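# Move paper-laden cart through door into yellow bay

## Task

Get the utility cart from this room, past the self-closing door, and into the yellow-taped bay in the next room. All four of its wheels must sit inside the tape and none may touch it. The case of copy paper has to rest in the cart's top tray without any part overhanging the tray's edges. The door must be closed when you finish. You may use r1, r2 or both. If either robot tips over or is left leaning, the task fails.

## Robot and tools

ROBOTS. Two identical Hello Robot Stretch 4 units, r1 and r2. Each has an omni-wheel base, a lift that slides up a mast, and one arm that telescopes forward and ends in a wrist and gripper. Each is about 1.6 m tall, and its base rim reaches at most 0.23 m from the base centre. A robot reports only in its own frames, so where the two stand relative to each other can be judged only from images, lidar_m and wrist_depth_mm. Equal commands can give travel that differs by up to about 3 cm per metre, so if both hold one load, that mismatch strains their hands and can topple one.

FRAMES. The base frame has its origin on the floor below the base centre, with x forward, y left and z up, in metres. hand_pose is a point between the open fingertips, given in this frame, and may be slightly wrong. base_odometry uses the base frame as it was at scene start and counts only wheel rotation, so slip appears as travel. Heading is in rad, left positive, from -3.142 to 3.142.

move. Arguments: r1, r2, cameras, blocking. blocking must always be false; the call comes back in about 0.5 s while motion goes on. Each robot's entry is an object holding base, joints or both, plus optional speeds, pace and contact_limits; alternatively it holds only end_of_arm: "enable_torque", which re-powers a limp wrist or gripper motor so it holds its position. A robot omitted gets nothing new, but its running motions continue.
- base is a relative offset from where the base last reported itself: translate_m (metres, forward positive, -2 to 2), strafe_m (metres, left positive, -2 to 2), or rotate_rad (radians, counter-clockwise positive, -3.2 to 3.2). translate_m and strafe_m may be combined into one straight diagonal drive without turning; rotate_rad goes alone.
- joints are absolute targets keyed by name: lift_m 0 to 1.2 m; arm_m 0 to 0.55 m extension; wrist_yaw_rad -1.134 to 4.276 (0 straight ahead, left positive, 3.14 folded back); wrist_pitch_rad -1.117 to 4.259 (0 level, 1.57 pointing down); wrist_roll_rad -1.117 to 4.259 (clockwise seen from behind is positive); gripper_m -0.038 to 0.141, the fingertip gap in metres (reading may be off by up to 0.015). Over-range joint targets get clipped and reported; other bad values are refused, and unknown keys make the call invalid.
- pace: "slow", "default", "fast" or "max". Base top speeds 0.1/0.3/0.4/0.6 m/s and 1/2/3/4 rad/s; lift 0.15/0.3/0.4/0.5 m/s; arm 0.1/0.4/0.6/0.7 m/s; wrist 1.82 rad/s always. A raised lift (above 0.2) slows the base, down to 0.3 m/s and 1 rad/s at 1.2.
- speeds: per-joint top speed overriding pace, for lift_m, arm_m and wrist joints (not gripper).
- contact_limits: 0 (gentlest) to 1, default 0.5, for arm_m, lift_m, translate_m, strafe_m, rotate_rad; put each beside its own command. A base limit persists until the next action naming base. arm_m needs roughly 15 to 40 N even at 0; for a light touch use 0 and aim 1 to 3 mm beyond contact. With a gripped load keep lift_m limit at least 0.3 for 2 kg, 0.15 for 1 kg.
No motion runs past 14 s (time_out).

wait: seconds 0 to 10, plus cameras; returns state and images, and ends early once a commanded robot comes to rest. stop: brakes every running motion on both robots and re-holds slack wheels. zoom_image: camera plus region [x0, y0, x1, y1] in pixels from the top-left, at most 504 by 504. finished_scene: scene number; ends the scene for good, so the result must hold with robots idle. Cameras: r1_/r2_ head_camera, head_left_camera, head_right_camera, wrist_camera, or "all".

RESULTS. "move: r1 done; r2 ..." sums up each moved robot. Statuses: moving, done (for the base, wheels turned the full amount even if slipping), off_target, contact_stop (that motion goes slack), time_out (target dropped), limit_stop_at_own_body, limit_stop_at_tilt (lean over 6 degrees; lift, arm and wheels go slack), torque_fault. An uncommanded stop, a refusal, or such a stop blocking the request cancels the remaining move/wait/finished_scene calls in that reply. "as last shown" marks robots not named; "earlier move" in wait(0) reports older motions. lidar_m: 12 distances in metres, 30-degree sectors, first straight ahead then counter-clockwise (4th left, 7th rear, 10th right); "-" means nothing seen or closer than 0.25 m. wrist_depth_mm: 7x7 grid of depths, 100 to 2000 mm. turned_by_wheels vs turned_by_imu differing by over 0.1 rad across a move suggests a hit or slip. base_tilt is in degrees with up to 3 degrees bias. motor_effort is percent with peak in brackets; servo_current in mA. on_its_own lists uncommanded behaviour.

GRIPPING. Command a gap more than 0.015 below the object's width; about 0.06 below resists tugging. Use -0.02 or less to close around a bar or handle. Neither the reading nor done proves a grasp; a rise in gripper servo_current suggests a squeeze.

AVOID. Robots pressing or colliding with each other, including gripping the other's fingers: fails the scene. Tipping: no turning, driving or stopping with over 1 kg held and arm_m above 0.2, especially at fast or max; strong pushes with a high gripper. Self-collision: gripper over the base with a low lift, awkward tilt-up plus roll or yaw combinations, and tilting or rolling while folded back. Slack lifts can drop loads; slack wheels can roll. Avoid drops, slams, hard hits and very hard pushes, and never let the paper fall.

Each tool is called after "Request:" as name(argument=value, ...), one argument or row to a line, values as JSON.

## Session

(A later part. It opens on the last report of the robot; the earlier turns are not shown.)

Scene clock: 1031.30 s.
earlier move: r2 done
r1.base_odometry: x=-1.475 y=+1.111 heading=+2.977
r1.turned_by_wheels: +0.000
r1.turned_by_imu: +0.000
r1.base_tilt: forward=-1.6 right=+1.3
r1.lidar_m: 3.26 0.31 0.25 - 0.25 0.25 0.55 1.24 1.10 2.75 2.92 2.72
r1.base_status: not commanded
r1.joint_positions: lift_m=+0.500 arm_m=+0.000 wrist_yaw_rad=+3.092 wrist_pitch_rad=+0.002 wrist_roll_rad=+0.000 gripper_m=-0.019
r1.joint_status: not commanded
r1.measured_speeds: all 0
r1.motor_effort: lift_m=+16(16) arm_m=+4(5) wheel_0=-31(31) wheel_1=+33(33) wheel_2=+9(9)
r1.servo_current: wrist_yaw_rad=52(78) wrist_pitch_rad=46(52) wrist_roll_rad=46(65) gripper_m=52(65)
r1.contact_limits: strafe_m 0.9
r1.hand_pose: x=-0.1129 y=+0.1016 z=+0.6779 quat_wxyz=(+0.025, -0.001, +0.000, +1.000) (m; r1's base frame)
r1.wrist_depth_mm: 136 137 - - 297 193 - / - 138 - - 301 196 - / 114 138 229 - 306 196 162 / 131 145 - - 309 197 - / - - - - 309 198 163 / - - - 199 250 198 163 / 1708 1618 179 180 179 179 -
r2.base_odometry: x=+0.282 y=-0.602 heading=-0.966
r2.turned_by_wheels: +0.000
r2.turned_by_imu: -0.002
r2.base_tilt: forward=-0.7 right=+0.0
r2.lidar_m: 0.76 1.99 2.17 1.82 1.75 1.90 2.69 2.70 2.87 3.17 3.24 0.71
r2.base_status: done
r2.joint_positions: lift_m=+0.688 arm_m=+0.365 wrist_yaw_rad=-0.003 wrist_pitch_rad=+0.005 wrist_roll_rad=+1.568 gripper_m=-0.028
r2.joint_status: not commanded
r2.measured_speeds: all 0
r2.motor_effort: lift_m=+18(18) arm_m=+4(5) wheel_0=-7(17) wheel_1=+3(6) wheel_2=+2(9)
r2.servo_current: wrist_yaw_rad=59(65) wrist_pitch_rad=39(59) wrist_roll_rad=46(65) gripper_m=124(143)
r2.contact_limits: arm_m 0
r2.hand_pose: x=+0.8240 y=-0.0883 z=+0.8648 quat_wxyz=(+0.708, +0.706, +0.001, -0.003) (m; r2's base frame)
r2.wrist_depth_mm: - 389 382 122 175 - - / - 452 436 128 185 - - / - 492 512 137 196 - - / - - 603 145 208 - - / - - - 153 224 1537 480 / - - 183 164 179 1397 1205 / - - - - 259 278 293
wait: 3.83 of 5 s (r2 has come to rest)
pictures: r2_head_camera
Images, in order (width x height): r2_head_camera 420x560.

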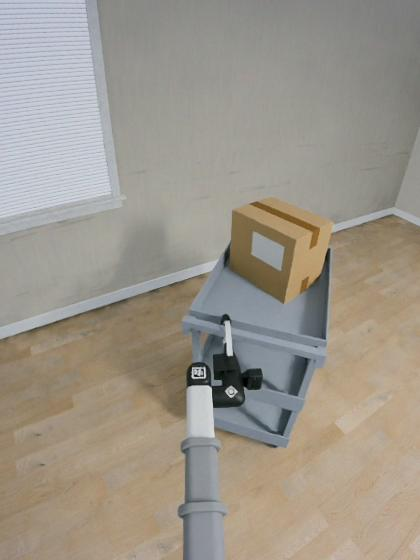

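Request:
move(
  blocking=false,
  cameras=[],
  r2={"base":{"translate_m":-0.12,"strafe_m":0.25},"pace":"slow"},
)

Request:
wait(
  seconds=5,
  cameras=["r2_head_camera"],
)

Request:
move(
  blocking=false,
  cameras=[],
  r2={"base":{"translate_m":-0.02,"strafe_m":0.2},"pace":"slow"},
)

Request:
wait(
  seconds=5,
  cameras=["r2_head_camera"],
)

Scene clock: 1037.87 s.
move: r2 moving
r1: as last shown
r1.lidar_m: 3.21 0.34 0.25 - 0.25 0.26 0.54 1.23 1.09 2.76 2.89 2.72
r1.motor_effort: lift_m=+16(16) arm_m=+4(5) wheel_0=-30(31) wheel_1=+33(33) wheel_2=+9(9)
r1.servo_current: wrist_yaw_rad=46(59) wrist_pitch_rad=46(46) wrist_roll_rad=46(59) gripper_m=52(59)
r1.contact_limits: strafe_m 0.9
r1.wrist_depth_mm: 136 137 - - 298 193 - / - 138 - - 301 195 - / 113 138 229 - 304 196 161 / 131 145 - - 306 198 - / - - - - 309 198 163 / - - - 199 251 198 163 / 1756 1618 179 179 179 179 -
r2.base_odometry: x=+0.288 y=-0.592 heading=-0.966
r2.turned_by_wheels: +0.000
r2.turned_by_imu: +0.000
r2.base_tilt: forward=-0.7 right=+0.1
r2.lidar_m: 0.72 1.99 2.13 1.81 1.74 1.84 2.64 2.71 2.88 3.18 3.24 0.73
r2.base_status: translate_m moving; strafe_m moving
r2.joint_positions: lift_m=+0.688 arm_m=+0.365 wrist_yaw_rad=-0.003 wrist_pitch_rad=+0.005 wrist_roll_rad=+1.568 gripper_m=-0.028
r2.joint_status: not commanded
r2.measured_speeds: translate_m=-0.021 strafe_m=+0.044 rotate_rad=+0.001 lift_m=+0.000 arm_m=+0.000 wrist_yaw_rad=+0.000 wrist_pitch_rad=+0.000 wrist_roll_rad=+0.000
r2.motor_effort: lift_m=+18(18) arm_m=+4(5) wheel_0=-10(15) wheel_1=+6(6) wheel_2=+4(5)
r2.servo_current: wrist_yaw_rad=46(52) wrist_pitch_rad=39(46) wrist_roll_rad=39(59) gripper_m=111(124)
r2.contact_limits: arm_m 0
r2.hand_pose: x=+0.8240 y=-0.0883 z=+0.8648 quat_wxyz=(+0.708, +0.706, +0.001, -0.003) (m; r2's base frame)
r2.wrist_depth_mm: - 389 382 121 174 - - / - 452 439 126 185 - - / - 496 517 136 195 - - / - - 597 144 206 - - / - - - 153 223 1499 488 / - - 183 164 178 1430 1205 / - - - - 276 276 291
pictures: none
No camera images: "cameras" was empty.

Scene clock: 1041.43 s.
earlier move: r2 done
r1.base_odometry: x=-1.475 y=+1.111 heading=+2.977
r1.turned_by_wheels: +0.000
r1.turned_by_imu: +0.000
r1.base_tilt: forward=-1.6 right=+1.3
r1.lidar_m: 3.51 0.34 0.25 - 0.25 0.25 0.53 1.22 1.13 2.75 2.91 2.80
r1.base_status: not commanded
r1.joint_positions: lift_m=+0.500 arm_m=+0.000 wrist_yaw_rad=+3.092 wrist_pitch_rad=+0.002 wrist_roll_rad=+0.000 gripper_m=-0.019
r1.joint_status: not commanded
r1.measured_speeds: all 0
r1.motor_effort: lift_m=+16(16) arm_m=+5(5) wheel_0=-31(31) wheel_1=+33(33) wheel_2=+9(9)
r1.servo_current: wrist_yaw_rad=52(65) wrist_pitch_rad=46(52) wrist_roll_rad=46(78) gripper_m=59(59)
r1.contact_limits: strafe_m 0.9
r1.hand_pose: x=-0.1129 y=+0.1016 z=+0.6779 quat_wxyz=(+0.025, -0.001, +0.000, +1.000) (m; r1's base frame)
r1.wrist_depth_mm: 136 138 - - 298 193 - / - 138 - - 304 195 - / 113 138 229 - 306 196 162 / 132 144 - - 306 197 - / - - - - 309 198 163 / - - - 198 249 198 163 / 1756 1618 179 179 179 179 -
r2.base_odometry: x=+0.419 y=-0.362 heading=-0.966
r2.turned_by_wheels: +0.000
r2.turned_by_imu: -0.001
r2.base_tilt: forward=-0.7 right=+0.1
r2.lidar_m: 0.67 1.99 2.04 1.54 1.47 1.59 2.25 2.72 2.89 3.46 3.51 0.58
r2.base_status: done
r2.joint_positions: lift_m=+0.688 arm_m=+0.365 wrist_yaw_rad=-0.003 wrist_pitch_rad=+0.005 wrist_roll_rad=+1.568 gripper_m=-0.028
r2.joint_status: not commanded
r2.measured_speeds: all 0
r2.motor_effort: lift_m=+18(18) arm_m=+4(5) wheel_0=-7(15) wheel_1=+1(6) wheel_2=+3(7)
r2.servo_current: wrist_yaw_rad=59(65) wrist_pitch_rad=46(52) wrist_roll_rad=46(78) gripper_m=117(130)
r2.contact_limits: arm_m 0
r2.hand_pose: x=+0.8240 y=-0.0883 z=+0.8648 quat_wxyz=(+0.708, +0.706, +0.001, -0.003) (m; r2's base frame)
r2.wrist_depth_mm: - 445 424 - - 118 - / - - - - - 133 - / - - - - - 153 496 / - - - - 178 1430 1205 / - - - - 213 1499 1205 / 1464 1430 183 131 178 307 314 / 1430 1397 1397 - - - 1182
wait: 3.57 of 5 s (r2 has come to rest)
pictures: r2_head_camera
Images, in order (width x height): r2_head_camera 420x560.

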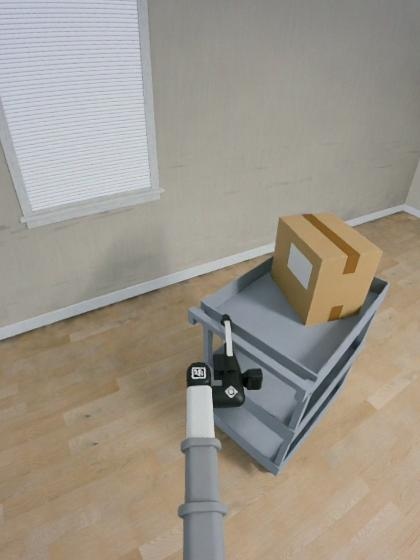

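Scene clock: 1041.93 s.
move: r2 moving
r1: as last shown
r1.lidar_m: 3.51 0.33 0.25 - 0.25 0.26 0.54 1.20 1.11 2.76 2.89 2.81
r1.motor_effort: lift_m=+16(16) arm_m=+4(4) wheel_0=-31(31) wheel_1=+33(33) wheel_2=+9(9)
r1.servo_current: wrist_yaw_rad=59(59) wrist_pitch_rad=39(46) wrist_roll_rad=59(59) gripper_m=59(59)
r1.contact_limits: strafe_m 0.9
r1.wrist_depth_mm: 135 138 - - 297 193 - / - 138 - - 306 195 - / 113 138 230 - 304 196 162 / 131 145 - - 307 196 - / - - - - 309 198 163 / - - - 199 252 198 163 / 1756 1661 179 180 179 179 -
r2.base_odometry: x=+0.429 y=-0.353 heading=-0.967
r2.turned_by_wheels: -0.001
r2.turned_by_imu: -0.001
r2.base_tilt: forward=-0.6 right=+0.1
r2.lidar_m: 0.65 1.99 2.04 1.54 1.47 1.56 2.30 2.71 2.87 3.48 3.48 0.60
r2.base_status: translate_m moving; strafe_m moving
r2.joint_positions: lift_m=+0.688 arm_m=+0.365 wrist_yaw_rad=-0.004 wrist_pitch_rad=+0.005 wrist_roll_rad=+1.568 gripper_m=-0.028
r2.joint_status: not commanded
r2.measured_speeds: translate_m=-0.005 strafe_m=+0.053 rotate_rad=-0.002 lift_m=+0.000 arm_m=+0.000 wrist_yaw_rad=-0.006 wrist_pitch_rad=+0.000 wrist_roll_rad=+0.000
r2.motor_effort: lift_m=+18(18) arm_m=+4(4) wheel_0=-14(16) wheel_1=+4(6) wheel_2=+2(5)
r2.servo_current: wrist_yaw_rad=39(52) wrist_pitch_rad=39(46) wrist_roll_rad=46(59) gripper_m=117(117)
r2.contact_limits: arm_m 0
r2.hand_pose: x=+0.8239 y=-0.0887 z=+0.8648 quat_wxyz=(+0.708, +0.706, +0.000, -0.003) (m; r2's base frame)
r2.wrist_depth_mm: - 469 427 - - 119 - / - - - - - 131 - / - - - - 159 159 496 / - - - - 180 1397 1205 / - - - 108 216 1537 1205 / 1499 1499 185 135 180 306 310 / 1430 1397 1397 - - - 1205
pictures: none
No camera images: "cameras" was empty.

Scene clock: 1044.63 s.
earlier move: r2 done
r1.base_odometry: x=-1.475 y=+1.111 heading=+2.977
r1.turned_by_wheels: +0.000
r1.turned_by_imu: +0.000
r1.base_tilt: forward=-1.6 right=+1.3
r1.lidar_m: 3.68 0.33 0.25 - 0.25 0.25 0.56 1.19 1.11 2.77 2.93 2.95
r1.base_status: not commanded
r1.joint_positions: lift_m=+0.500 arm_m=+0.000 wrist_yaw_rad=+3.092 wrist_pitch_rad=+0.002 wrist_roll_rad=+0.000 gripper_m=-0.019
r1.joint_status: not commanded
r1.measured_speeds: all 0
r1.motor_effort: lift_m=+16(16) arm_m=+4(5) wheel_0=-31(31) wheel_1=+33(33) wheel_2=+9(9)
r1.servo_current: wrist_yaw_rad=59(65) wrist_pitch_rad=39(52) wrist_roll_rad=52(72) gripper_m=52(59)
r1.contact_limits: strafe_m 0.9
r1.hand_pose: x=-0.1129 y=+0.1016 z=+0.6779 quat_wxyz=(+0.025, -0.001, +0.000, +1.000) (m; r1's base frame)
r1.wrist_depth_mm: 136 138 - - 298 194 - / - 138 - - 304 195 - / 113 138 229 - 306 196 161 / 131 144 - - 307 198 - / - - - - 309 198 163 / - - - 199 251 199 163 / 1708 1576 179 180 179 179 -
r2.base_odometry: x=+0.572 y=-0.232 heading=-0.967
r2.turned_by_wheels: +0.000
r2.turned_by_imu: -0.002
r2.base_tilt: forward=-0.7 right=+0.1
r2.lidar_m: 0.71 1.94 1.76 1.35 1.30 1.39 1.97 2.78 2.95 3.65 1.15 0.56
r2.base_status: done
r2.joint_positions: lift_m=+0.688 arm_m=+0.365 wrist_yaw_rad=-0.016 wrist_pitch_rad=+0.005 wrist_roll_rad=+1.568 gripper_m=-0.029
r2.joint_status: not commanded
r2.measured_speeds: all 0
r2.motor_effort: lift_m=+18(18) arm_m=+4(4) wheel_0=-10(19) wheel_1=+2(6) wheel_2=-2(5)
r2.servo_current: wrist_yaw_rad=98(104) wrist_pitch_rad=46(52) wrist_roll_rad=52(72) gripper_m=91(124)
r2.contact_limits: arm_m 0
r2.hand_pose: x=+0.8228 y=-0.0921 z=+0.8648 quat_wxyz=(+0.708, +0.706, -0.004, -0.008) (m; r2's base frame)
r2.wrist_depth_mm: - - - - - - - / - - - - - - - / - - - - - - - / - - - - - - 1118 / - - - - - 314 1138 / 1464 1430 1430 - - 315 1160 / 1336 1366 1336 - - - 1182
wait: 2.70 of 5 s (r2 has come to rest)
pictures: r2_head_camera
Images, in order (width x height): r2_head_camera 420x560.

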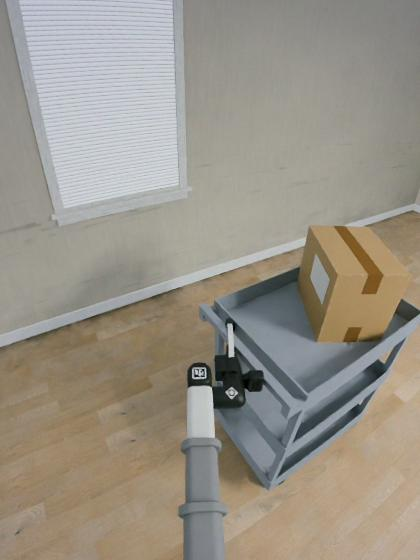

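Request:
move(
  blocking=false,
  cameras=[],
  r2={"joints":{"gripper_m":0.11}},
)

Request:
wait(
  seconds=2.5,
  cameras=[],
)

Request:
move(
  blocking=false,
  cameras=[],
  r2={"base":{"translate_m":-0.32,"strafe_m":0.2},"pace":"slow"},
)

Request:
wait(
  seconds=5,
  cameras=[],
)

Request:
move(
  blocking=false,
  cameras=[],
  r2={"base":{"rotate_rad":-0.8}},
)

Request:
wait(
  seconds=3,
  cameras=["r2_head_camera","r2_head_left_camera"],
)

Scene clock: 1079.07 s.
move: r2 moving
r1: as last shown
r1.lidar_m: 3.68 0.34 0.25 - 0.25 0.26 0.52 1.21 1.11 2.74 2.90 2.95
r1.motor_effort: lift_m=+16(16) arm_m=+4(4) wheel_0=-30(31) wheel_1=+33(33) wheel_2=+9(9)
r1.servo_current: wrist_yaw_rad=59(65) wrist_pitch_rad=39(46) wrist_roll_rad=39(65) gripper_m=52(59)
r1.contact_limits: strafe_m 0.9
r1.wrist_depth_mm: 135 138 - - 301 194 - / - 138 - - 304 195 - / 113 138 229 - 303 196 161 / 132 145 - - 307 197 - / - - - - 310 198 163 / - - - 200 252 199 163 / 1756 1618 179 179 180 179 -
r2.base_odometry: x=+0.572 y=-0.232 heading=-0.967
r2.turned_by_wheels: +0.000
r2.turned_by_imu: +0.001
r2.base_tilt: forward=-0.6 right=+0.0
r2.lidar_m: 0.74 1.90 1.79 1.32 1.30 1.36 1.98 2.77 2.92 3.67 1.16 0.55
r2.base_status: not commanded
r2.joint_positions: lift_m=+0.688 arm_m=+0.365 wrist_yaw_rad=-0.016 wrist_pitch_rad=+0.005 wrist_roll_rad=+1.568 gripper_m=-0.003
r2.joint_status: gripper_m moving
r2.measured_speeds: all 0
r2.motor_effort: lift_m=+18(18) arm_m=+4(4) wheel_0=-9(11) wheel_1=+1(2) wheel_2=-2(2)
r2.servo_current: wrist_yaw_rad=78(98) wrist_pitch_rad=46(46) wrist_roll_rad=52(59) gripper_m=98(98)
r2.contact_limits: arm_m 0
r2.hand_pose: x=+0.8228 y=-0.0921 z=+0.8648 quat_wxyz=(+0.708, +0.706, -0.004, -0.008) (m; r2's base frame)
r2.wrist_depth_mm: - - - - - - - / - - - - - - - / - - - - - - - / - - - - - - 1118 / - - - - - 317 322 / 1430 1430 1464 - 172 1336 1160 / 1366 1336 1366 - - - 1160
pictures: none
No camera images: "cameras" was empty.

Scene clock: 1080.67 s.
earlier move: r2 done
r1.base_odometry: x=-1.475 y=+1.111 heading=+2.977
r1.turned_by_wheels: +0.000
r1.turned_by_imu: +0.000
r1.base_tilt: forward=-1.6 right=+1.3
r1.lidar_m: 3.69 0.32 0.25 - 0.25 0.25 0.55 1.20 1.11 2.77 2.91 2.96
r1.base_status: not commanded
r1.joint_positions: lift_m=+0.500 arm_m=+0.000 wrist_yaw_rad=+3.092 wrist_pitch_rad=+0.002 wrist_roll_rad=+0.000 gripper_m=-0.019
r1.joint_status: not commanded
r1.measured_speeds: all 0
r1.motor_effort: lift_m=+16(16) arm_m=+4(5) wheel_0=-31(31) wheel_1=+33(33) wheel_2=+9(9)
r1.servo_current: wrist_yaw_rad=39(72) wrist_pitch_rad=33(52) wrist_roll_rad=52(65) gripper_m=52(65)
r1.contact_limits: strafe_m 0.9
r1.hand_pose: x=-0.1129 y=+0.1016 z=+0.6779 quat_wxyz=(+0.025, -0.001, +0.000, +1.000) (m; r1's base frame)
r1.wrist_depth_mm: 135 137 - - 298 193 - / - 138 - - 303 196 - / 113 138 230 - 306 196 162 / 132 144 - - 307 196 - / - - - - 310 198 163 / - - - 199 252 198 163 / 1808 1618 179 180 179 179 -
r2.base_odometry: x=+0.572 y=-0.232 heading=-0.966
r2.turned_by_wheels: +0.001
r2.turned_by_imu: +0.001
r2.base_tilt: forward=-0.6 right=+0.0
r2.lidar_m: 0.73 1.94 1.78 1.36 1.30 1.38 1.99 2.78 2.96 3.66 1.14 0.54
r2.base_status: not commanded
r2.joint_positions: lift_m=+0.688 arm_m=+0.365 wrist_yaw_rad=-0.002 wrist_pitch_rad=+0.005 wrist_roll_rad=+1.568 gripper_m=+0.110
r2.joint_status: all done
r2.measured_speeds: all 0
r2.motor_effort: lift_m=+18(18) arm_m=+4(4) wheel_0=-1(11) wheel_1=+2(2) wheel_2=-2(2)
r2.servo_current: wrist_yaw_rad=46(98) wrist_pitch_rad=52(52) wrist_roll_rad=46(65) gripper_m=46(124)
r2.contact_limits: arm_m 0
r2.hand_pose: x=+0.8241 y=-0.0880 z=+0.8648 quat_wxyz=(+0.708, +0.706, +0.001, -0.002) (m; r2's base frame)
r2.wrist_depth_mm: - - - - - - - / - - - - - - - / - - - - - - - / - - - - - - 1205 / 1537 1499 1499 - - 315 322 / 1430 1464 198 144 187 1430 1205 / 1366 1336 1366 - - - 1229
wait: 1.60 of 2.5 s (r2 has come to rest)
pictures: none
No camera images: "cameras" was empty.

Scene clock: 1081.17 s.
move: r2 moving
r1: as last shown
r1.base_tilt: forward=-1.5 right=+1.3
r1.lidar_m: 3.72 0.33 0.25 - 0.25 0.25 0.57 1.22 1.11 2.76 2.90 2.95
r1.motor_effort: lift_m=+16(16) arm_m=+4(4) wheel_0=-31(31) wheel_1=+33(33) wheel_2=+9(9)
r1.servo_current: wrist_yaw_rad=59(72) wrist_pitch_rad=46(46) wrist_roll_rad=52(59) gripper_m=52(59)
r1.contact_limits: strafe_m 0.9
r1.wrist_depth_mm: 136 137 - - 298 194 - / - 138 - - 304 195 - / 113 138 229 - 306 196 162 / 131 144 - - 307 197 - / - - - - 310 197 163 / - - - 198 251 199 163 / 1708 1618 179 179 179 179 -
r2.base_odometry: x=+0.572 y=-0.218 heading=-0.966
r2.turned_by_wheels: +0.001
r2.turned_by_imu: +0.001
r2.base_tilt: forward=-0.7 right=+0.1
r2.lidar_m: 0.67 1.92 1.77 1.34 1.28 1.34 1.96 2.77 2.96 3.68 1.16 0.55
r2.base_status: translate_m moving; strafe_m moving
r2.joint_positions: lift_m=+0.688 arm_m=+0.365 wrist_yaw_rad=-0.002 wrist_pitch_rad=+0.005 wrist_roll_rad=+1.568 gripper_m=+0.110
r2.joint_status: not commanded
r2.measured_speeds: translate_m=-0.046 strafe_m=+0.029 rotate_rad=+0.001 lift_m=+0.000 arm_m=+0.000 wrist_yaw_rad=+0.000 wrist_pitch_rad=+0.000 wrist_roll_rad=+0.000
r2.motor_effort: lift_m=+18(18) arm_m=+4(4) wheel_0=-6(11) wheel_1=+7(7) wheel_2=+10(10)
r2.servo_current: wrist_yaw_rad=46(52) wrist_pitch_rad=39(52) wrist_roll_rad=46(52) gripper_m=46(59)
r2.contact_limits: arm_m 0
r2.hand_pose: x=+0.8241 y=-0.0880 z=+0.8648 quat_wxyz=(+0.708, +0.706, +0.001, -0.002) (m; r2's base frame)
r2.wrist_depth_mm: - - - - - - - / - - - - - - 436 / - - - - - - 1182 / - - - - - 1499 1229 / 1537 1537 1464 119 324 329 1078 / 1464 1430 198 168 187 1397 1205 / 1336 1336 1366 - - - 1205
pictures: none
No camera images: "cameras" was empty.

Scene clock: 1085.60 s.
earlier move: r2 done
r1.base_odometry: x=-1.475 y=+1.111 heading=+2.977
r1.turned_by_wheels: +0.000
r1.turned_by_imu: +0.000
r1.base_tilt: forward=-1.6 right=+1.3
r1.lidar_m: 4.00 0.34 0.25 - 0.25 0.25 0.55 1.24 1.12 2.75 2.93 2.95
r1.base_status: not commanded
r1.joint_positions: lift_m=+0.500 arm_m=+0.000 wrist_yaw_rad=+3.092 wrist_pitch_rad=+0.002 wrist_roll_rad=+0.000 gripper_m=-0.019
r1.joint_status: not commanded
r1.measured_speeds: all 0
r1.motor_effort: lift_m=+16(16) arm_m=+4(5) wheel_0=-30(31) wheel_1=+33(33) wheel_2=+9(9)
r1.servo_current: wrist_yaw_rad=52(72) wrist_pitch_rad=39(52) wrist_roll_rad=46(85) gripper_m=52(59)
r1.contact_limits: strafe_m 0.9
r1.hand_pose: x=-0.1129 y=+0.1016 z=+0.6779 quat_wxyz=(+0.025, -0.001, +0.000, +1.000) (m; r1's base frame)
r1.wrist_depth_mm: 135 138 - - 298 195 - / - 138 - - 304 195 - / 113 138 230 - 304 196 162 / 131 145 - - 306 196 - / - - - - 307 198 163 / - - - 198 251 198 163 / 1756 1618 179 179 180 179 -
r2.base_odometry: x=+0.555 y=+0.145 heading=-0.966
r2.turned_by_wheels: +0.000
r2.turned_by_imu: +0.000
r2.base_tilt: forward=-0.7 right=+0.1
r2.lidar_m: 1.11 2.13 1.34 1.01 0.99 1.06 1.50 2.60 2.74 3.86 3.99 0.92
r2.base_status: done
r2.joint_positions: lift_m=+0.688 arm_m=+0.365 wrist_yaw_rad=-0.002 wrist_pitch_rad=+0.005 wrist_roll_rad=+1.568 gripper_m=+0.110
r2.joint_status: not commanded
r2.measured_speeds: all 0
r2.motor_effort: lift_m=+18(18) arm_m=+4(4) wheel_0=-3(11) wheel_1=+5(7) wheel_2=+5(10)
r2.servo_current: wrist_yaw_rad=52(59) wrist_pitch_rad=39(52) wrist_roll_rad=46(59) gripper_m=46(59)
r2.contact_limits: arm_m 0
r2.hand_pose: x=+0.8241 y=-0.0880 z=+0.8648 quat_wxyz=(+0.708, +0.706, +0.001, -0.002) (m; r2's base frame)
r2.wrist_depth_mm: - - - 477 - - 488 / - - - 564 - 621 569 / - - - - - 1708 1182 / - 1808 1863 1808 - 1618 1182 / 1756 1756 1708 1756 - 1618 1205 / 1618 1576 198 1618 187 1397 1205 / 1576 1537 1576 - - - 1205
wait: 4.43 of 5 s (r2 has come to rest)
pictures: none
No camera images: "cameras" was empty.

Scene clock: 1086.10 s.
move: r2 moving
r1: as last shown
r1.lidar_m: 3.96 0.33 0.25 - 0.25 0.26 0.53 1.21 1.11 2.76 2.90 2.95
r1.motor_effort: lift_m=+16(16) arm_m=+4(4) wheel_0=-30(31) wheel_1=+33(33) wheel_2=+9(9)
r1.servo_current: wrist_yaw_rad=52(65) wrist_pitch_rad=39(46) wrist_roll_rad=26(59) gripper_m=52(52)
r1.contact_limits: strafe_m 0.9
r1.wrist_depth_mm: 136 137 - - 300 194 - / - 138 - - 304 195 - / 113 138 231 - 303 196 162 / 131 145 - - 307 198 - / - - - - 309 198 163 / - - - 198 251 198 163 / 1756 1661 179 179 179 180 -
r2.base_odometry: x=+0.555 y=+0.145 heading=-1.218
r2.turned_by_wheels: -0.252
r2.turned_by_imu: -0.244
r2.base_tilt: forward=-0.7 right=+0.1
r2.lidar_m: 0.92 2.14 1.84 1.11 0.98 0.99 1.19 2.20 2.63 3.15 3.92 0.98
r2.base_status: rotate_rad moving
r2.joint_positions: lift_m=+0.688 arm_m=+0.365 wrist_yaw_rad=-0.002 wrist_pitch_rad=+0.005 wrist_roll_rad=+1.568 gripper_m=+0.110
r2.joint_status: not commanded
r2.measured_speeds: translate_m=+0.000 strafe_m=+0.000 rotate_rad=-0.974 lift_m=+0.000 arm_m=+0.000 wrist_yaw_rad=+0.000 wrist_pitch_rad=+0.000 wrist_roll_rad=+0.000
r2.motor_effort: lift_m=+18(18) arm_m=+5(5) wheel_0=+8(9) wheel_1=+9(10) wheel_2=+11(11)
r2.servo_current: wrist_yaw_rad=52(52) wrist_pitch_rad=46(52) wrist_roll_rad=52(52) gripper_m=52(52)
r2.contact_limits: arm_m 0
r2.hand_pose: x=+0.8241 y=-0.0880 z=+0.8648 quat_wxyz=(+0.708, +0.706, +0.001, -0.002) (m; r2's base frame)
r2.wrist_depth_mm: - - 585 336 338 336 338 / - - 683 315 976 - - / - - - 430 - - 449 / - - - 535 - - 521 / - - - 640 - 1430 1138 / 1756 1756 195 634 187 1499 1205 / 1618 1661 1661 - - 1464 1205
pictures: none
No camera images: "cameras" was empty.

Scene clock: 1087.17 s.
earlier move: r2 done
r1.base_odometry: x=-1.475 y=+1.111 heading=+2.977
r1.turned_by_wheels: +0.000
r1.turned_by_imu: +0.000
r1.base_tilt: forward=-1.6 right=+1.3
r1.lidar_m: 3.57 0.32 0.25 - 0.25 0.25 0.56 1.20 1.09 2.76 2.91 2.96
r1.base_status: not commanded
r1.joint_positions: lift_m=+0.500 arm_m=+0.000 wrist_yaw_rad=+3.092 wrist_pitch_rad=+0.002 wrist_roll_rad=+0.000 gripper_m=-0.019
r1.joint_status: not commanded
r1.measured_speeds: all 0
r1.motor_effort: lift_m=+16(16) arm_m=+4(5) wheel_0=-31(31) wheel_1=+33(33) wheel_2=+9(9)
r1.servo_current: wrist_yaw_rad=65(65) wrist_pitch_rad=46(46) wrist_roll_rad=59(65) gripper_m=52(59)
r1.contact_limits: strafe_m 0.9
r1.hand_pose: x=-0.1129 y=+0.1016 z=+0.6779 quat_wxyz=(+0.025, -0.001, +0.000, +1.000) (m; r1's base frame)
r1.wrist_depth_mm: 136 137 - - 300 194 - / - 138 - - 304 195 - / 113 138 230 - 304 196 162 / 132 144 - - 307 198 - / - - - - 307 198 163 / - - - 199 252 198 163 / 1708 1618 179 180 179 179 -
r2.base_odometry: x=+0.555 y=+0.145 heading=-1.766
r2.turned_by_wheels: -0.548
r2.turned_by_imu: -0.533
r2.base_tilt: forward=-0.7 right=+0.0
r2.lidar_m: 1.03 0.94 2.14 1.86 1.12 0.98 0.99 1.17 2.16 2.61 3.10 3.93
r2.base_status: done
r2.joint_positions: lift_m=+0.688 arm_m=+0.365 wrist_yaw_rad=-0.002 wrist_pitch_rad=+0.005 wrist_roll_rad=+1.568 gripper_m=+0.110
r2.joint_status: not commanded
r2.measured_speeds: all 0
r2.motor_effort: lift_m=+18(18) arm_m=+4(5) wheel_0=+0(10) wheel_1=+1(10) wheel_2=+3(12)
r2.servo_current: wrist_yaw_rad=59(59) wrist_pitch_rad=46(52) wrist_roll_rad=59(59) gripper_m=46(59)
r2.contact_limits: arm_m 0
r2.hand_pose: x=+0.8241 y=-0.0880 z=+0.8648 quat_wxyz=(+0.708, +0.706, +0.001, -0.002) (m; r2's base frame)
r2.wrist_depth_mm: - - - - - 1661 1182 / - - - - - 1708 1182 / - - - - - 1708 1229 / - - - - - 1708 1182 / - - - - - 1756 1205 / - - 195 - 189 1430 931 / - - - - - 621 976
wait: 1.07 of 3 s (r2 has come to rest)
pictures: r2_head_camera, r2_head_left_camera
Images, in order (width x height): r2_head_camera 420x560, r2_head_left_camera 420x672.

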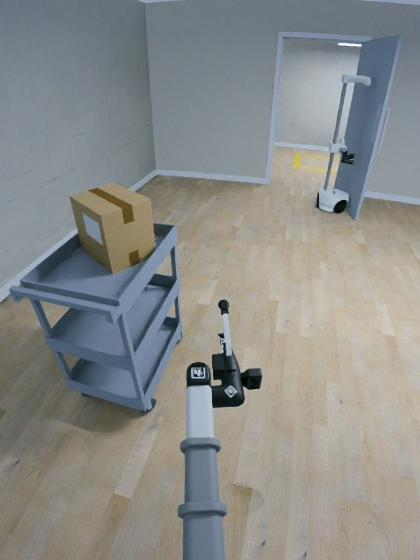

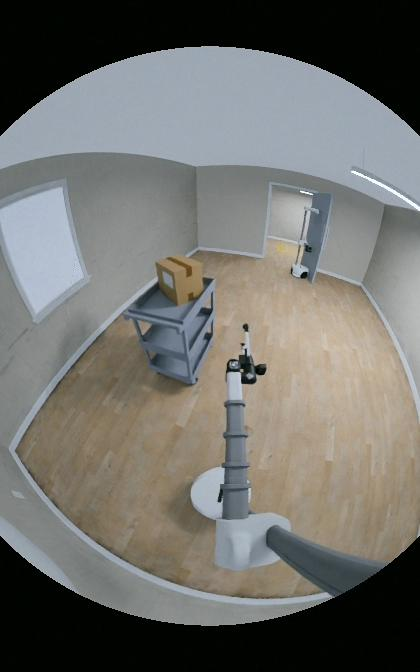

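Request:
move(
  blocking=false,
  cameras=[],
  r2={"base":{"translate_m":-0.1}},
)

Request:
wait(
  seconds=2,
  cameras=[],
)

Request:
move(
  blocking=false,
  cameras=[],
  r2={"base":{"rotate_rad":-0.2}},
)

Request:
wait(
  seconds=2,
  cameras=["r2_head_camera"],
)

Scene clock: 1104.03 s.
move: r2 moving
r1: as last shown
r1.lidar_m: 3.53 0.28 0.25 - 0.25 0.25 0.57 1.23 1.11 2.75 2.92 2.95
r1.servo_current: wrist_yaw_rad=46(65) wrist_pitch_rad=39(46) wrist_roll_rad=39(72) gripper_m=46(59)
r1.contact_limits: strafe_m 0.9
r1.wrist_depth_mm: 136 137 - - 298 194 - / - 138 - - 301 196 - / 113 138 229 - 304 196 162 / 131 144 - - 309 197 - / - - - - 309 198 163 / - - - 198 251 198 163 / 1756 1661 179 179 179 179 -
r2.base_odometry: x=+0.561 y=+0.175 heading=-1.766
r2.turned_by_wheels: +0.000
r2.turned_by_imu: +0.000
r2.base_tilt: forward=-0.7 right=+0.1
r2.lidar_m: 1.05 0.93 2.15 1.79 1.11 0.94 0.97 1.12 2.05 2.60 3.08 3.92
r2.base_status: translate_m moving
r2.joint_positions: lift_m=+0.688 arm_m=+0.365 wrist_yaw_rad=-0.002 wrist_pitch_rad=+0.005 wrist_roll_rad=+1.568 gripper_m=+0.110
r2.joint_status: not commanded
r2.measured_speeds: translate_m=-0.120 strafe_m=+0.000 rotate_rad=-0.004 lift_m=+0.000 arm_m=+0.000 wrist_yaw_rad=+0.000 wrist_pitch_rad=+0.000 wrist_roll_rad=+0.000
r2.motor_effort: lift_m=+18(18) arm_m=+4(4) wheel_0=-5(9) wheel_1=-7(8) wheel_2=+12(13)
r2.servo_current: wrist_yaw_rad=52(52) wrist_pitch_rad=39(46) wrist_roll_rad=46(52) gripper_m=52(52)
r2.contact_limits: arm_m 0
r2.hand_pose: x=+0.8241 y=-0.0880 z=+0.8648 quat_wxyz=(+0.708, +0.706, +0.001, -0.002) (m; r2's base frame)
r2.wrist_depth_mm: - - - - - 1708 1160 / - - - - - 1708 1160 / - - - - - 1708 1182 / - - - - - 1661 1205 / - - - - - 1756 1205 / - - 195 - 189 1430 960 / - - - - - 654 1008
pictures: none
No camera images: "cameras" was empty.

Scene clock: 1105.10 s.
earlier move: r2 done
r1.base_odometry: x=-1.475 y=+1.111 heading=+2.977
r1.turned_by_wheels: +0.000
r1.turned_by_imu: +0.000
r1.base_tilt: forward=-1.6 right=+1.3
r1.lidar_m: 3.61 0.33 0.25 - 0.25 0.25 0.57 1.22 1.13 2.76 2.90 2.97
r1.base_status: not commanded
r1.joint_positions: lift_m=+0.500 arm_m=+0.000 wrist_yaw_rad=+3.092 wrist_pitch_rad=+0.002 wrist_roll_rad=+0.000 gripper_m=-0.019
r1.joint_status: not commanded
r1.measured_speeds: all 0
r1.motor_effort: lift_m=+16(16) arm_m=+4(5) wheel_0=-31(31) wheel_1=+33(33) wheel_2=+9(9)
r1.servo_current: wrist_yaw_rad=59(72) wrist_pitch_rad=46(52) wrist_roll_rad=26(72) gripper_m=59(59)
r1.contact_limits: strafe_m 0.9
r1.hand_pose: x=-0.1129 y=+0.1016 z=+0.6779 quat_wxyz=(+0.025, -0.001, +0.000, +1.000) (m; r1's base frame)
r1.wrist_depth_mm: 135 138 - - 298 194 - / - 138 - - 303 195 - / 113 138 229 - 306 196 162 / 131 144 - - 307 198 - / - - - - 309 198 163 / - - - 198 250 198 164 / 1708 1576 179 180 178 179 -
r2.base_odometry: x=+0.574 y=+0.243 heading=-1.766
r2.turned_by_wheels: +0.000
r2.turned_by_imu: +0.000
r2.base_tilt: forward=-0.7 right=+0.1
r2.lidar_m: 1.07 1.02 2.16 1.71 1.01 0.88 0.89 1.06 1.96 2.59 3.06 4.01
r2.base_status: done
r2.joint_positions: lift_m=+0.688 arm_m=+0.365 wrist_yaw_rad=-0.002 wrist_pitch_rad=+0.005 wrist_roll_rad=+1.568 gripper_m=+0.110
r2.joint_status: not commanded
r2.measured_speeds: all 0
r2.motor_effort: lift_m=+18(18) arm_m=+4(5) wheel_0=-3(10) wheel_1=-3(9) wheel_2=+4(13)
r2.servo_current: wrist_yaw_rad=46(59) wrist_pitch_rad=46(52) wrist_roll_rad=46(65) gripper_m=52(59)
r2.contact_limits: arm_m 0
r2.hand_pose: x=+0.8241 y=-0.0880 z=+0.8648 quat_wxyz=(+0.708, +0.706, +0.001, -0.002) (m; r2's base frame)
r2.wrist_depth_mm: - - - - - 1661 1160 / - - - - - 1708 1182 / - - - - - 1708 1205 / - - - - - 1708 1205 / - - - - - 1708 1205 / - - 195 - 189 1430 1025 / - - 842 - - 676 -
wait: 1.07 of 2 s (r2 has come to rest)
pictures: none
No camera images: "cameras" was empty.

Scene clock: 1105.60 s.
move: r2 moving
r1: as last shown
r1.lidar_m: 3.62 0.33 0.25 - 0.25 0.25 0.56 1.24 1.13 2.74 2.88 2.96
r1.motor_effort: lift_m=+16(16) arm_m=+4(4) wheel_0=-30(31) wheel_1=+33(33) wheel_2=+9(9)
r1.servo_current: wrist_yaw_rad=59(65) wrist_pitch_rad=39(46) wrist_roll_rad=33(52) gripper_m=59(59)
r1.contact_limits: strafe_m 0.9
r1.wrist_depth_mm: 136 138 - - 300 194 - / - 138 - - 303 195 - / 113 138 229 - 306 196 162 / 131 144 - - 306 198 - / - - - - 307 198 163 / - - - 198 251 198 163 / 1708 1576 179 179 179 179 -
r2.base_odometry: x=+0.574 y=+0.243 heading=-1.948
r2.turned_by_wheels: -0.182
r2.turned_by_imu: -0.177
r2.base_tilt: forward=-0.7 right=+0.1
r2.lidar_m: 1.52 1.02 2.19 2.16 1.16 0.90 0.88 0.97 1.48 2.56 2.79 4.03
r2.base_status: rotate_rad moving
r2.joint_positions: lift_m=+0.688 arm_m=+0.365 wrist_yaw_rad=-0.002 wrist_pitch_rad=+0.005 wrist_roll_rad=+1.568 gripper_m=+0.110
r2.joint_status: not commanded
r2.measured_speeds: translate_m=+0.000 strafe_m=+0.000 rotate_rad=-0.293 lift_m=+0.000 arm_m=+0.000 wrist_yaw_rad=+0.000 wrist_pitch_rad=+0.000 wrist_roll_rad=+0.000
r2.motor_effort: lift_m=+18(18) arm_m=+4(5) wheel_0=+1(10) wheel_1=+4(9) wheel_2=+5(11)
r2.servo_current: wrist_yaw_rad=46(59) wrist_pitch_rad=46(46) wrist_roll_rad=52(59) gripper_m=52(52)
r2.contact_limits: arm_m 0
r2.hand_pose: x=+0.8241 y=-0.0879 z=+0.8648 quat_wxyz=(+0.708, +0.706, +0.001, -0.002) (m; r2's base frame)
r2.wrist_depth_mm: - - - - - 1661 1182 / - - - - - 1661 1182 / - - - - - 1661 1182 / - - - - - 1756 1205 / - - - - - 1708 1205 / - - 195 - 193 1537 1205 / - - - - - 1708 1182
pictures: none
No camera images: "cameras" was empty.

Scene clock: 1106.03 s.
earlier move: r2 done
r1.base_odometry: x=-1.475 y=+1.111 heading=+2.977
r1.turned_by_wheels: +0.000
r1.turned_by_imu: +0.000
r1.base_tilt: forward=-1.6 right=+1.3
r1.lidar_m: 3.47 0.33 0.25 - 0.25 0.25 0.50 1.21 1.11 2.75 2.90 2.97
r1.base_status: not commanded
r1.joint_positions: lift_m=+0.500 arm_m=+0.000 wrist_yaw_rad=+3.092 wrist_pitch_rad=+0.002 wrist_roll_rad=+0.000 gripper_m=-0.019
r1.joint_status: not commanded
r1.measured_speeds: all 0
r1.motor_effort: lift_m=+16(16) arm_m=+4(4) wheel_0=-30(31) wheel_1=+33(33) wheel_2=+9(9)
r1.servo_current: wrist_yaw_rad=46(65) wrist_pitch_rad=46(46) wrist_roll_rad=52(59) gripper_m=52(59)
r1.contact_limits: strafe_m 0.9
r1.hand_pose: x=-0.1129 y=+0.1016 z=+0.6779 quat_wxyz=(+0.025, -0.001, +0.000, +1.000) (m; r1's base frame)
r1.wrist_depth_mm: 136 138 - - 301 194 - / - 138 - - 303 195 - / 113 138 229 - 306 196 162 / 132 145 - - 307 198 - / - - - - 309 198 163 / - - - 198 251 198 163 / 1756 1618 179 180 179 179 -
r2.base_odometry: x=+0.574 y=+0.243 heading=-1.965
r2.turned_by_wheels: -0.017
r2.turned_by_imu: -0.017
r2.base_tilt: forward=-0.7 right=+0.1
r2.lidar_m: 1.64 1.02 2.20 2.16 1.17 0.89 0.87 0.97 1.43 2.58 2.78 4.02
r2.base_status: done
r2.joint_positions: lift_m=+0.688 arm_m=+0.365 wrist_yaw_rad=-0.002 wrist_pitch_rad=+0.005 wrist_roll_rad=+1.568 gripper_m=+0.110
r2.joint_status: not commanded
r2.measured_speeds: all 0
r2.motor_effort: lift_m=+18(18) arm_m=+4(5) wheel_0=+1(10) wheel_1=+1(9) wheel_2=+1(11)
r2.servo_current: wrist_yaw_rad=52(59) wrist_pitch_rad=46(52) wrist_roll_rad=52(65) gripper_m=52(52)
r2.contact_limits: arm_m 0
r2.hand_pose: x=+0.8241 y=-0.0879 z=+0.8648 quat_wxyz=(+0.708, +0.706, +0.001, -0.002) (m; r2's base frame)
r2.wrist_depth_mm: - - - - - 1708 1160 / - - - - - 1661 1182 / - - - - - 1756 1182 / - - - - - 1708 1205 / - - - - - 1708 1205 / - - 195 - 193 1537 1205 / - - - - - 1661 1205
wait: 0.43 of 2 s (r2 has come to rest)
pictures: r2_head_camera
Images, in order (width x height): r2_head_camera 420x560.

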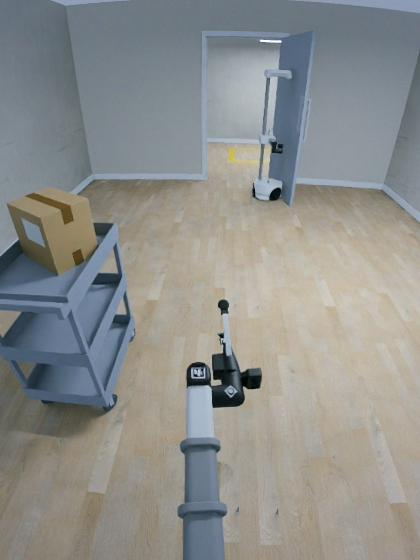

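Request:
move(
  blocking=false,
  cameras=[],
  r2={"base":{"strafe_m":0.65,"translate_m":-0.03}},
)

Request:
wait(
  seconds=4,
  cameras=["r2_head_camera","r2_wrist_camera"],
)

Scene clock: 1120.10 s.
move: r2 moving
r1: as last shown
r1.lidar_m: 3.58 0.32 0.25 - 0.25 0.27 0.53 1.20 1.09 2.76 2.91 2.97
r1.servo_current: wrist_yaw_rad=52(59) wrist_pitch_rad=46(52) wrist_roll_rad=46(59) gripper_m=52(59)
r1.contact_limits: strafe_m 0.9
r1.wrist_depth_mm: 135 137 - - 300 193 - / - 138 - - 306 195 - / 113 138 229 - 304 196 161 / 132 145 - - 307 197 - / - - - - 307 198 163 / - - - 198 251 198 163 / 1708 1661 179 180 179 179 -
r2.base_odometry: x=+0.607 y=+0.231 heading=-1.965
r2.turned_by_wheels: +0.001
r2.turned_by_imu: +0.001
r2.base_tilt: forward=-0.6 right=+0.1
r2.lidar_m: 1.50 1.01 2.15 2.15 1.15 0.90 0.87 0.94 1.41 2.58 2.83 4.05
r2.base_status: translate_m moving; strafe_m moving
r2.joint_positions: lift_m=+0.688 arm_m=+0.365 wrist_yaw_rad=-0.002 wrist_pitch_rad=+0.005 wrist_roll_rad=+1.568 gripper_m=+0.110
r2.joint_status: not commanded
r2.measured_speeds: translate_m=-0.006 strafe_m=+0.136 rotate_rad=-0.001 lift_m=+0.000 arm_m=+0.000 wrist_yaw_rad=+0.000 wrist_pitch_rad=+0.000 wrist_roll_rad=+0.000
r2.motor_effort: lift_m=+18(18) arm_m=+4(4) wheel_0=-9(13) wheel_1=+10(11) wheel_2=+7(7)
r2.servo_current: wrist_yaw_rad=46(52) wrist_pitch_rad=39(46) wrist_roll_rad=52(52) gripper_m=52(52)
r2.contact_limits: arm_m 0
r2.hand_pose: x=+0.8241 y=-0.0879 z=+0.8648 quat_wxyz=(+0.708, +0.706, +0.001, -0.002) (m; r2's base frame)
r2.wrist_depth_mm: - - - - - 1661 1182 / - - - - - 1708 1182 / - - - - - 1661 1205 / - - - - - 1661 1205 / - - - - - 1756 1205 / - - 195 - 192 1537 1205 / - - - - - 1708 1205
pictures: none
No camera images: "cameras" was empty.

Scene clock: 1123.13 s.
earlier move: r2 done
r1.base_odometry: x=-1.475 y=+1.111 heading=+2.977
r1.turned_by_wheels: +0.000
r1.turned_by_imu: +0.000
r1.base_tilt: forward=-1.6 right=+1.3
r1.lidar_m: 5.12 0.33 0.25 - 0.25 0.25 0.58 1.21 1.11 2.76 2.90 2.95
r1.base_status: not commanded
r1.joint_positions: lift_m=+0.500 arm_m=+0.000 wrist_yaw_rad=+3.092 wrist_pitch_rad=+0.002 wrist_roll_rad=+0.000 gripper_m=-0.019
r1.joint_status: not commanded
r1.measured_speeds: all 0
r1.motor_effort: lift_m=+16(16) arm_m=+4(5) wheel_0=-31(31) wheel_1=+33(33) wheel_2=+9(9)
r1.servo_current: wrist_yaw_rad=52(72) wrist_pitch_rad=39(52) wrist_roll_rad=33(72) gripper_m=52(59)
r1.contact_limits: strafe_m 0.9
r1.hand_pose: x=-0.1129 y=+0.1016 z=+0.6779 quat_wxyz=(+0.025, -0.001, +0.000, +1.000) (m; r1's base frame)
r1.wrist_depth_mm: 136 137 - - 298 194 - / - 138 - - 303 195 - / 113 138 229 - 306 196 162 / 131 144 - - 307 198 - / - - - - 307 198 163 / - - - 198 251 198 163 / 1708 1576 179 179 179 179 -
r2.base_odometry: x=+1.186 y=+0.021 heading=-1.965
r2.turned_by_wheels: +0.000
r2.turned_by_imu: +0.000
r2.base_tilt: forward=-0.6 right=+0.1
r2.lidar_m: 0.91 0.99 1.57 1.53 1.05 0.82 0.77 0.86 1.29 3.20 3.46 4.29
r2.base_status: done
r2.joint_positions: lift_m=+0.688 arm_m=+0.365 wrist_yaw_rad=-0.002 wrist_pitch_rad=+0.005 wrist_roll_rad=+1.568 gripper_m=+0.110
r2.joint_status: not commanded
r2.measured_speeds: all 0
r2.motor_effort: lift_m=+18(18) arm_m=+4(4) wheel_0=+0(13) wheel_1=+1(12) wheel_2=+6(8)
r2.servo_current: wrist_yaw_rad=39(59) wrist_pitch_rad=46(52) wrist_roll_rad=59(65) gripper_m=52(65)
r2.contact_limits: arm_m 0
r2.hand_pose: x=+0.8241 y=-0.0879 z=+0.8648 quat_wxyz=(+0.708, +0.706, +0.001, -0.002) (m; r2's base frame)
r2.wrist_depth_mm: - - - - - 1618 1160 / - - - - - 1708 1182 / - - - - - 1576 1118 / - - 750 389 392 392 - / - - 634 394 397 - - / - - 198 343 191 - - / - - - - - - -
wait: 3.03 of 4 s (r2 has come to rest)
pictures: r2_head_camera, r2_wrist_camera
Images, in order (width x height): r2_head_camera 420x560, r2_wrist_camera 616x392.

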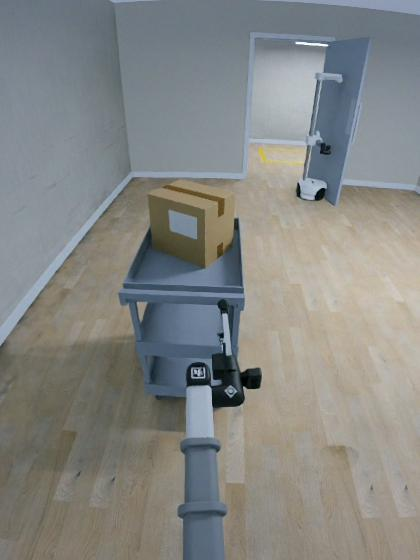

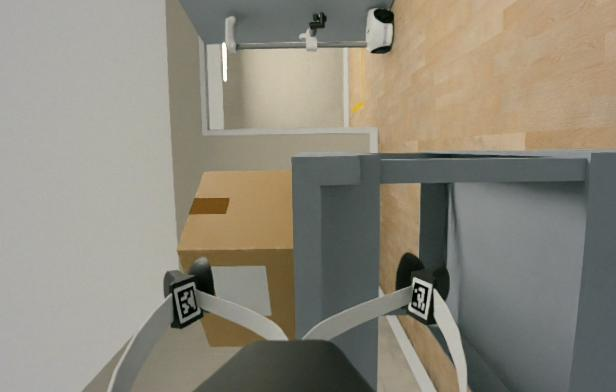

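Request:
move(
  blocking=false,
  cameras=[],
  r2={"base":{"strafe_m":0.11},"pace":"slow"},
)

Request:
wait(
  seconds=3,
  cameras=[],
)

Request:
move(
  blocking=false,
  cameras=[],
  r2={"base":{"translate_m":0.16},"pace":"slow","contact_limits":{"translate_m":0.1}},
)

Request:
wait(
  seconds=3,
  cameras=["r2_head_camera","r2_wrist_camera"],
)

Scene clock: 1132.47 s.
move: r2 moving
r1: as last shown
r1.lidar_m: 5.12 0.33 0.25 - 0.25 0.25 0.52 1.20 1.13 2.75 2.89 2.97
r1.motor_effort: lift_m=+16(16) arm_m=+4(5) wheel_0=-30(31) wheel_1=+33(33) wheel_2=+9(9)
r1.servo_current: wrist_yaw_rad=52(65) wrist_pitch_rad=46(46) wrist_roll_rad=39(52) gripper_m=59(59)
r1.contact_limits: strafe_m 0.9
r1.wrist_depth_mm: 136 137 - - 298 194 - / - 138 - - 304 195 - / 113 138 229 - 304 197 162 / 132 145 - - 309 198 - / - - - - 309 198 163 / - - - 199 250 198 163 / 1708 1576 179 180 179 180 -
r2.base_odometry: x=+1.199 y=+0.015 heading=-1.965
r2.turned_by_wheels: +0.000
r2.turned_by_imu: +0.001
r2.base_tilt: forward=-0.7 right=+0.0
r2.lidar_m: 0.93 1.02 1.54 1.53 1.05 0.80 0.78 0.87 1.28 3.23 3.47 4.30
r2.base_status: strafe_m moving
r2.joint_positions: lift_m=+0.688 arm_m=+0.365 wrist_yaw_rad=-0.002 wrist_pitch_rad=+0.005 wrist_roll_rad=+1.568 gripper_m=+0.110
r2.joint_status: not commanded
r2.measured_speeds: translate_m=+0.000 strafe_m=+0.057 rotate_rad=-0.001 lift_m=+0.000 arm_m=+0.000 wrist_yaw_rad=+0.000 wrist_pitch_rad=+0.000 wrist_roll_rad=+0.000
r2.motor_effort: lift_m=+18(18) arm_m=+4(4) wheel_0=-6(7) wheel_1=+9(9) wheel_2=+0(5)
r2.servo_current: wrist_yaw_rad=39(52) wrist_pitch_rad=39(46) wrist_roll_rad=39(52) gripper_m=52(52)
r2.contact_limits: arm_m 0
r2.hand_pose: x=+0.8241 y=-0.0879 z=+0.8648 quat_wxyz=(+0.708, +0.706, +0.001, -0.002) (m; r2's base frame)
r2.wrist_depth_mm: - - - - - 1661 1160 / - - - - - 1708 1160 / - - - - - 1464 1078 / - - 715 389 976 - - / - - 627 397 399 - - / - - 198 345 191 - - / - - - - - - -
pictures: none
No camera images: "cameras" was empty.

Scene clock: 1134.20 s.
earlier move: r2 done
r1.base_odometry: x=-1.475 y=+1.111 heading=+2.977
r1.turned_by_wheels: +0.000
r1.turned_by_imu: +0.000
r1.base_tilt: forward=-1.6 right=+1.3
r1.lidar_m: 5.10 0.30 0.25 - 0.25 0.25 0.55 1.20 1.09 2.75 2.89 2.94
r1.base_status: not commanded
r1.joint_positions: lift_m=+0.500 arm_m=+0.000 wrist_yaw_rad=+3.092 wrist_pitch_rad=+0.002 wrist_roll_rad=+0.000 gripper_m=-0.019
r1.joint_status: not commanded
r1.measured_speeds: all 0
r1.motor_effort: lift_m=+16(16) arm_m=+4(5) wheel_0=-31(31) wheel_1=+33(33) wheel_2=+9(9)
r1.servo_current: wrist_yaw_rad=46(65) wrist_pitch_rad=39(52) wrist_roll_rad=52(78) gripper_m=46(59)
r1.contact_limits: strafe_m 0.9
r1.hand_pose: x=-0.1129 y=+0.1016 z=+0.6779 quat_wxyz=(+0.025, -0.001, +0.000, +1.000) (m; r1's base frame)
r1.wrist_depth_mm: 135 138 - - 298 193 - / - 138 - - 304 195 - / 113 138 229 - 306 196 162 / 131 145 - - 306 197 - / - - - - 307 198 163 / - - - 199 251 198 163 / 1756 1576 179 179 179 179 -
r2.base_odometry: x=+1.287 y=-0.021 heading=-1.965
r2.turned_by_wheels: +0.000
r2.turned_by_imu: +0.000
r2.base_tilt: forward=-0.6 right=+0.1
r2.lidar_m: 0.92 1.80 1.45 1.42 1.02 0.80 0.78 0.85 1.24 3.32 3.61 0.96
r2.base_status: done
r2.joint_positions: lift_m=+0.688 arm_m=+0.365 wrist_yaw_rad=-0.002 wrist_pitch_rad=+0.005 wrist_roll_rad=+1.568 gripper_m=+0.110
r2.joint_status: not commanded
r2.measured_speeds: all 0
r2.motor_effort: lift_m=+18(18) arm_m=+4(4) wheel_0=-3(11) wheel_1=+4(9) wheel_2=+0(5)
r2.servo_current: wrist_yaw_rad=52(59) wrist_pitch_rad=39(46) wrist_roll_rad=46(65) gripper_m=46(59)
r2.contact_limits: arm_m 0
r2.hand_pose: x=+0.8241 y=-0.0879 z=+0.8648 quat_wxyz=(+0.708, +0.706, +0.001, -0.002) (m; r2's base frame)
r2.wrist_depth_mm: - - - - - 1756 1182 / - - - 384 389 407 389 / - - 778 392 976 - - / - - 634 399 1008 - - / - - 699 404 410 - - / - - 198 351 191 - - / - - - - - 1808 -
wait: 1.73 of 3 s (r2 has come to rest)
pictures: none
No camera images: "cameras" was empty.

Scene clock: 1134.70 s.
move: r2 moving
r1: as last shown
r1.lidar_m: 5.12 0.34 0.25 - 0.25 0.26 0.52 1.19 1.11 2.75 2.93 2.95
r1.motor_effort: lift_m=+16(16) arm_m=+4(4) wheel_0=-31(31) wheel_1=+33(33) wheel_2=+9(9)
r1.servo_current: wrist_yaw_rad=46(72) wrist_pitch_rad=39(46) wrist_roll_rad=46(72) gripper_m=59(59)
r1.contact_limits: strafe_m 0.9
r1.wrist_depth_mm: 135 138 - - 298 193 - / - 138 - - 304 195 - / 113 138 229 - 303 196 161 / 132 144 - - 309 197 - / - - - - 307 198 163 / - - - 198 251 198 163 / 1708 1618 180 180 179 179 -
r2.base_odometry: x=+1.282 y=-0.033 heading=-1.965
r2.turned_by_wheels: +0.000
r2.turned_by_imu: +0.000
r2.base_tilt: forward=-0.7 right=+0.1
r2.lidar_m: 0.91 1.82 1.43 1.42 1.01 0.82 0.81 0.87 1.27 3.31 3.57 0.95
r2.base_status: translate_m moving
r2.joint_positions: lift_m=+0.688 arm_m=+0.365 wrist_yaw_rad=-0.002 wrist_pitch_rad=+0.005 wrist_roll_rad=+1.568 gripper_m=+0.110
r2.joint_status: not commanded
r2.measured_speeds: translate_m=+0.049 strafe_m=-0.001 rotate_rad=-0.001 lift_m=+0.000 arm_m=+0.000 wrist_yaw_rad=+0.000 wrist_pitch_rad=+0.000 wrist_roll_rad=+0.000
r2.motor_effort: lift_m=+18(18) arm_m=+4(4) wheel_0=+8(8) wheel_1=+6(8) wheel_2=-8(10)
r2.servo_current: wrist_yaw_rad=46(52) wrist_pitch_rad=46(46) wrist_roll_rad=46(59) gripper_m=46(59)
r2.contact_limits: arm_m 0; translate_m 0.1
r2.hand_pose: x=+0.8241 y=-0.0879 z=+0.8648 quat_wxyz=(+0.708, +0.706, +0.001, -0.002) (m; r2's base frame)
r2.wrist_depth_mm: - - - - - 1661 1160 / - - - 375 377 379 382 / - - 750 379 382 - - / - - 634 389 392 - - / - - 683 394 397 - - / - - 198 342 191 - - / - - - - - 1756 -
pictures: none
No camera images: "cameras" was empty.

Scene clock: 1137.07 s.
earlier move: r2 done
r1.base_odometry: x=-1.475 y=+1.111 heading=+2.977
r1.turned_by_wheels: +0.000
r1.turned_by_imu: +0.000
r1.base_tilt: forward=-1.6 right=+1.3
r1.lidar_m: 5.12 0.30 0.25 - 0.25 0.25 0.53 1.22 1.11 2.76 2.89 2.96
r1.base_status: not commanded
r1.joint_positions: lift_m=+0.500 arm_m=+0.000 wrist_yaw_rad=+3.092 wrist_pitch_rad=+0.002 wrist_roll_rad=+0.000 gripper_m=-0.019
r1.joint_status: not commanded
r1.measured_speeds: all 0
r1.motor_effort: lift_m=+16(16) arm_m=+4(5) wheel_0=-31(31) wheel_1=+33(33) wheel_2=+9(9)
r1.servo_current: wrist_yaw_rad=46(72) wrist_pitch_rad=39(52) wrist_roll_rad=46(72) gripper_m=52(59)
r1.contact_limits: strafe_m 0.9
r1.hand_pose: x=-0.1129 y=+0.1016 z=+0.6779 quat_wxyz=(+0.025, -0.001, +0.000, +1.000) (m; r1's base frame)
r1.wrist_depth_mm: 135 137 - - 300 194 - / - 138 - - 304 196 - / 113 138 229 - 304 196 161 / 131 145 - - 307 198 - / - - - - 310 197 163 / - - - 198 250 198 163 / 1756 1576 179 180 179 179 -
r2.base_odometry: x=+1.226 y=-0.169 heading=-1.965
r2.turned_by_wheels: +0.000
r2.turned_by_imu: +0.000
r2.base_tilt: forward=-0.7 right=+0.1
r2.lidar_m: 0.78 1.79 1.43 1.41 1.25 0.94 0.95 1.03 1.51 3.33 3.59 0.78
r2.base_status: done
r2.joint_positions: lift_m=+0.688 arm_m=+0.365 wrist_yaw_rad=-0.002 wrist_pitch_rad=+0.005 wrist_roll_rad=+1.568 gripper_m=+0.110
r2.joint_status: not commanded
r2.measured_speeds: all 0
r2.motor_effort: lift_m=+18(18) arm_m=+4(4) wheel_0=+5(9) wheel_1=+4(8) wheel_2=-6(11)
r2.servo_current: wrist_yaw_rad=39(59) wrist_pitch_rad=39(46) wrist_roll_rad=46(59) gripper_m=52(59)
r2.contact_limits: arm_m 0; translate_m 0.1
r2.hand_pose: x=+0.8241 y=-0.0879 z=+0.8648 quat_wxyz=(+0.708, +0.706, +0.001, -0.002) (m; r2's base frame)
r2.wrist_depth_mm: - - - 172 229 1576 1182 / - - - 175 231 1464 - / - - 539 178 236 - - / - - 473 181 241 831 - / - - 517 184 246 854 - / - - 198 187 190 - - / - - - - - 1756 -
wait: 2.37 of 3 s (r2 has come to rest)
pictures: r2_head_camera, r2_wrist_camera
Images, in order (width x height): r2_head_camera 420x560, r2_wrist_camera 616x392.

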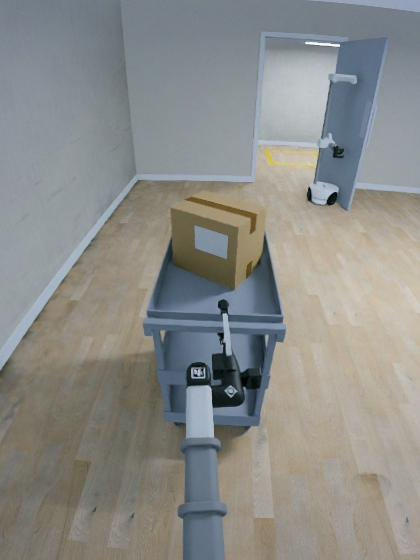

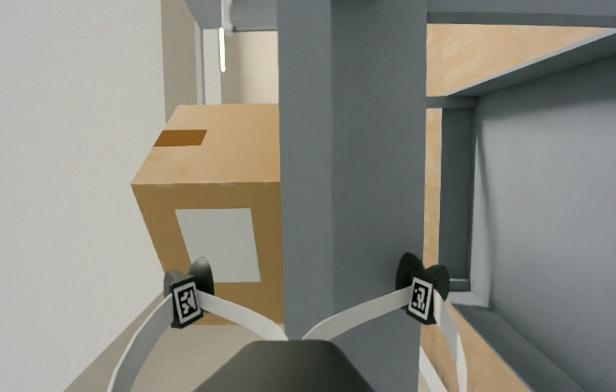

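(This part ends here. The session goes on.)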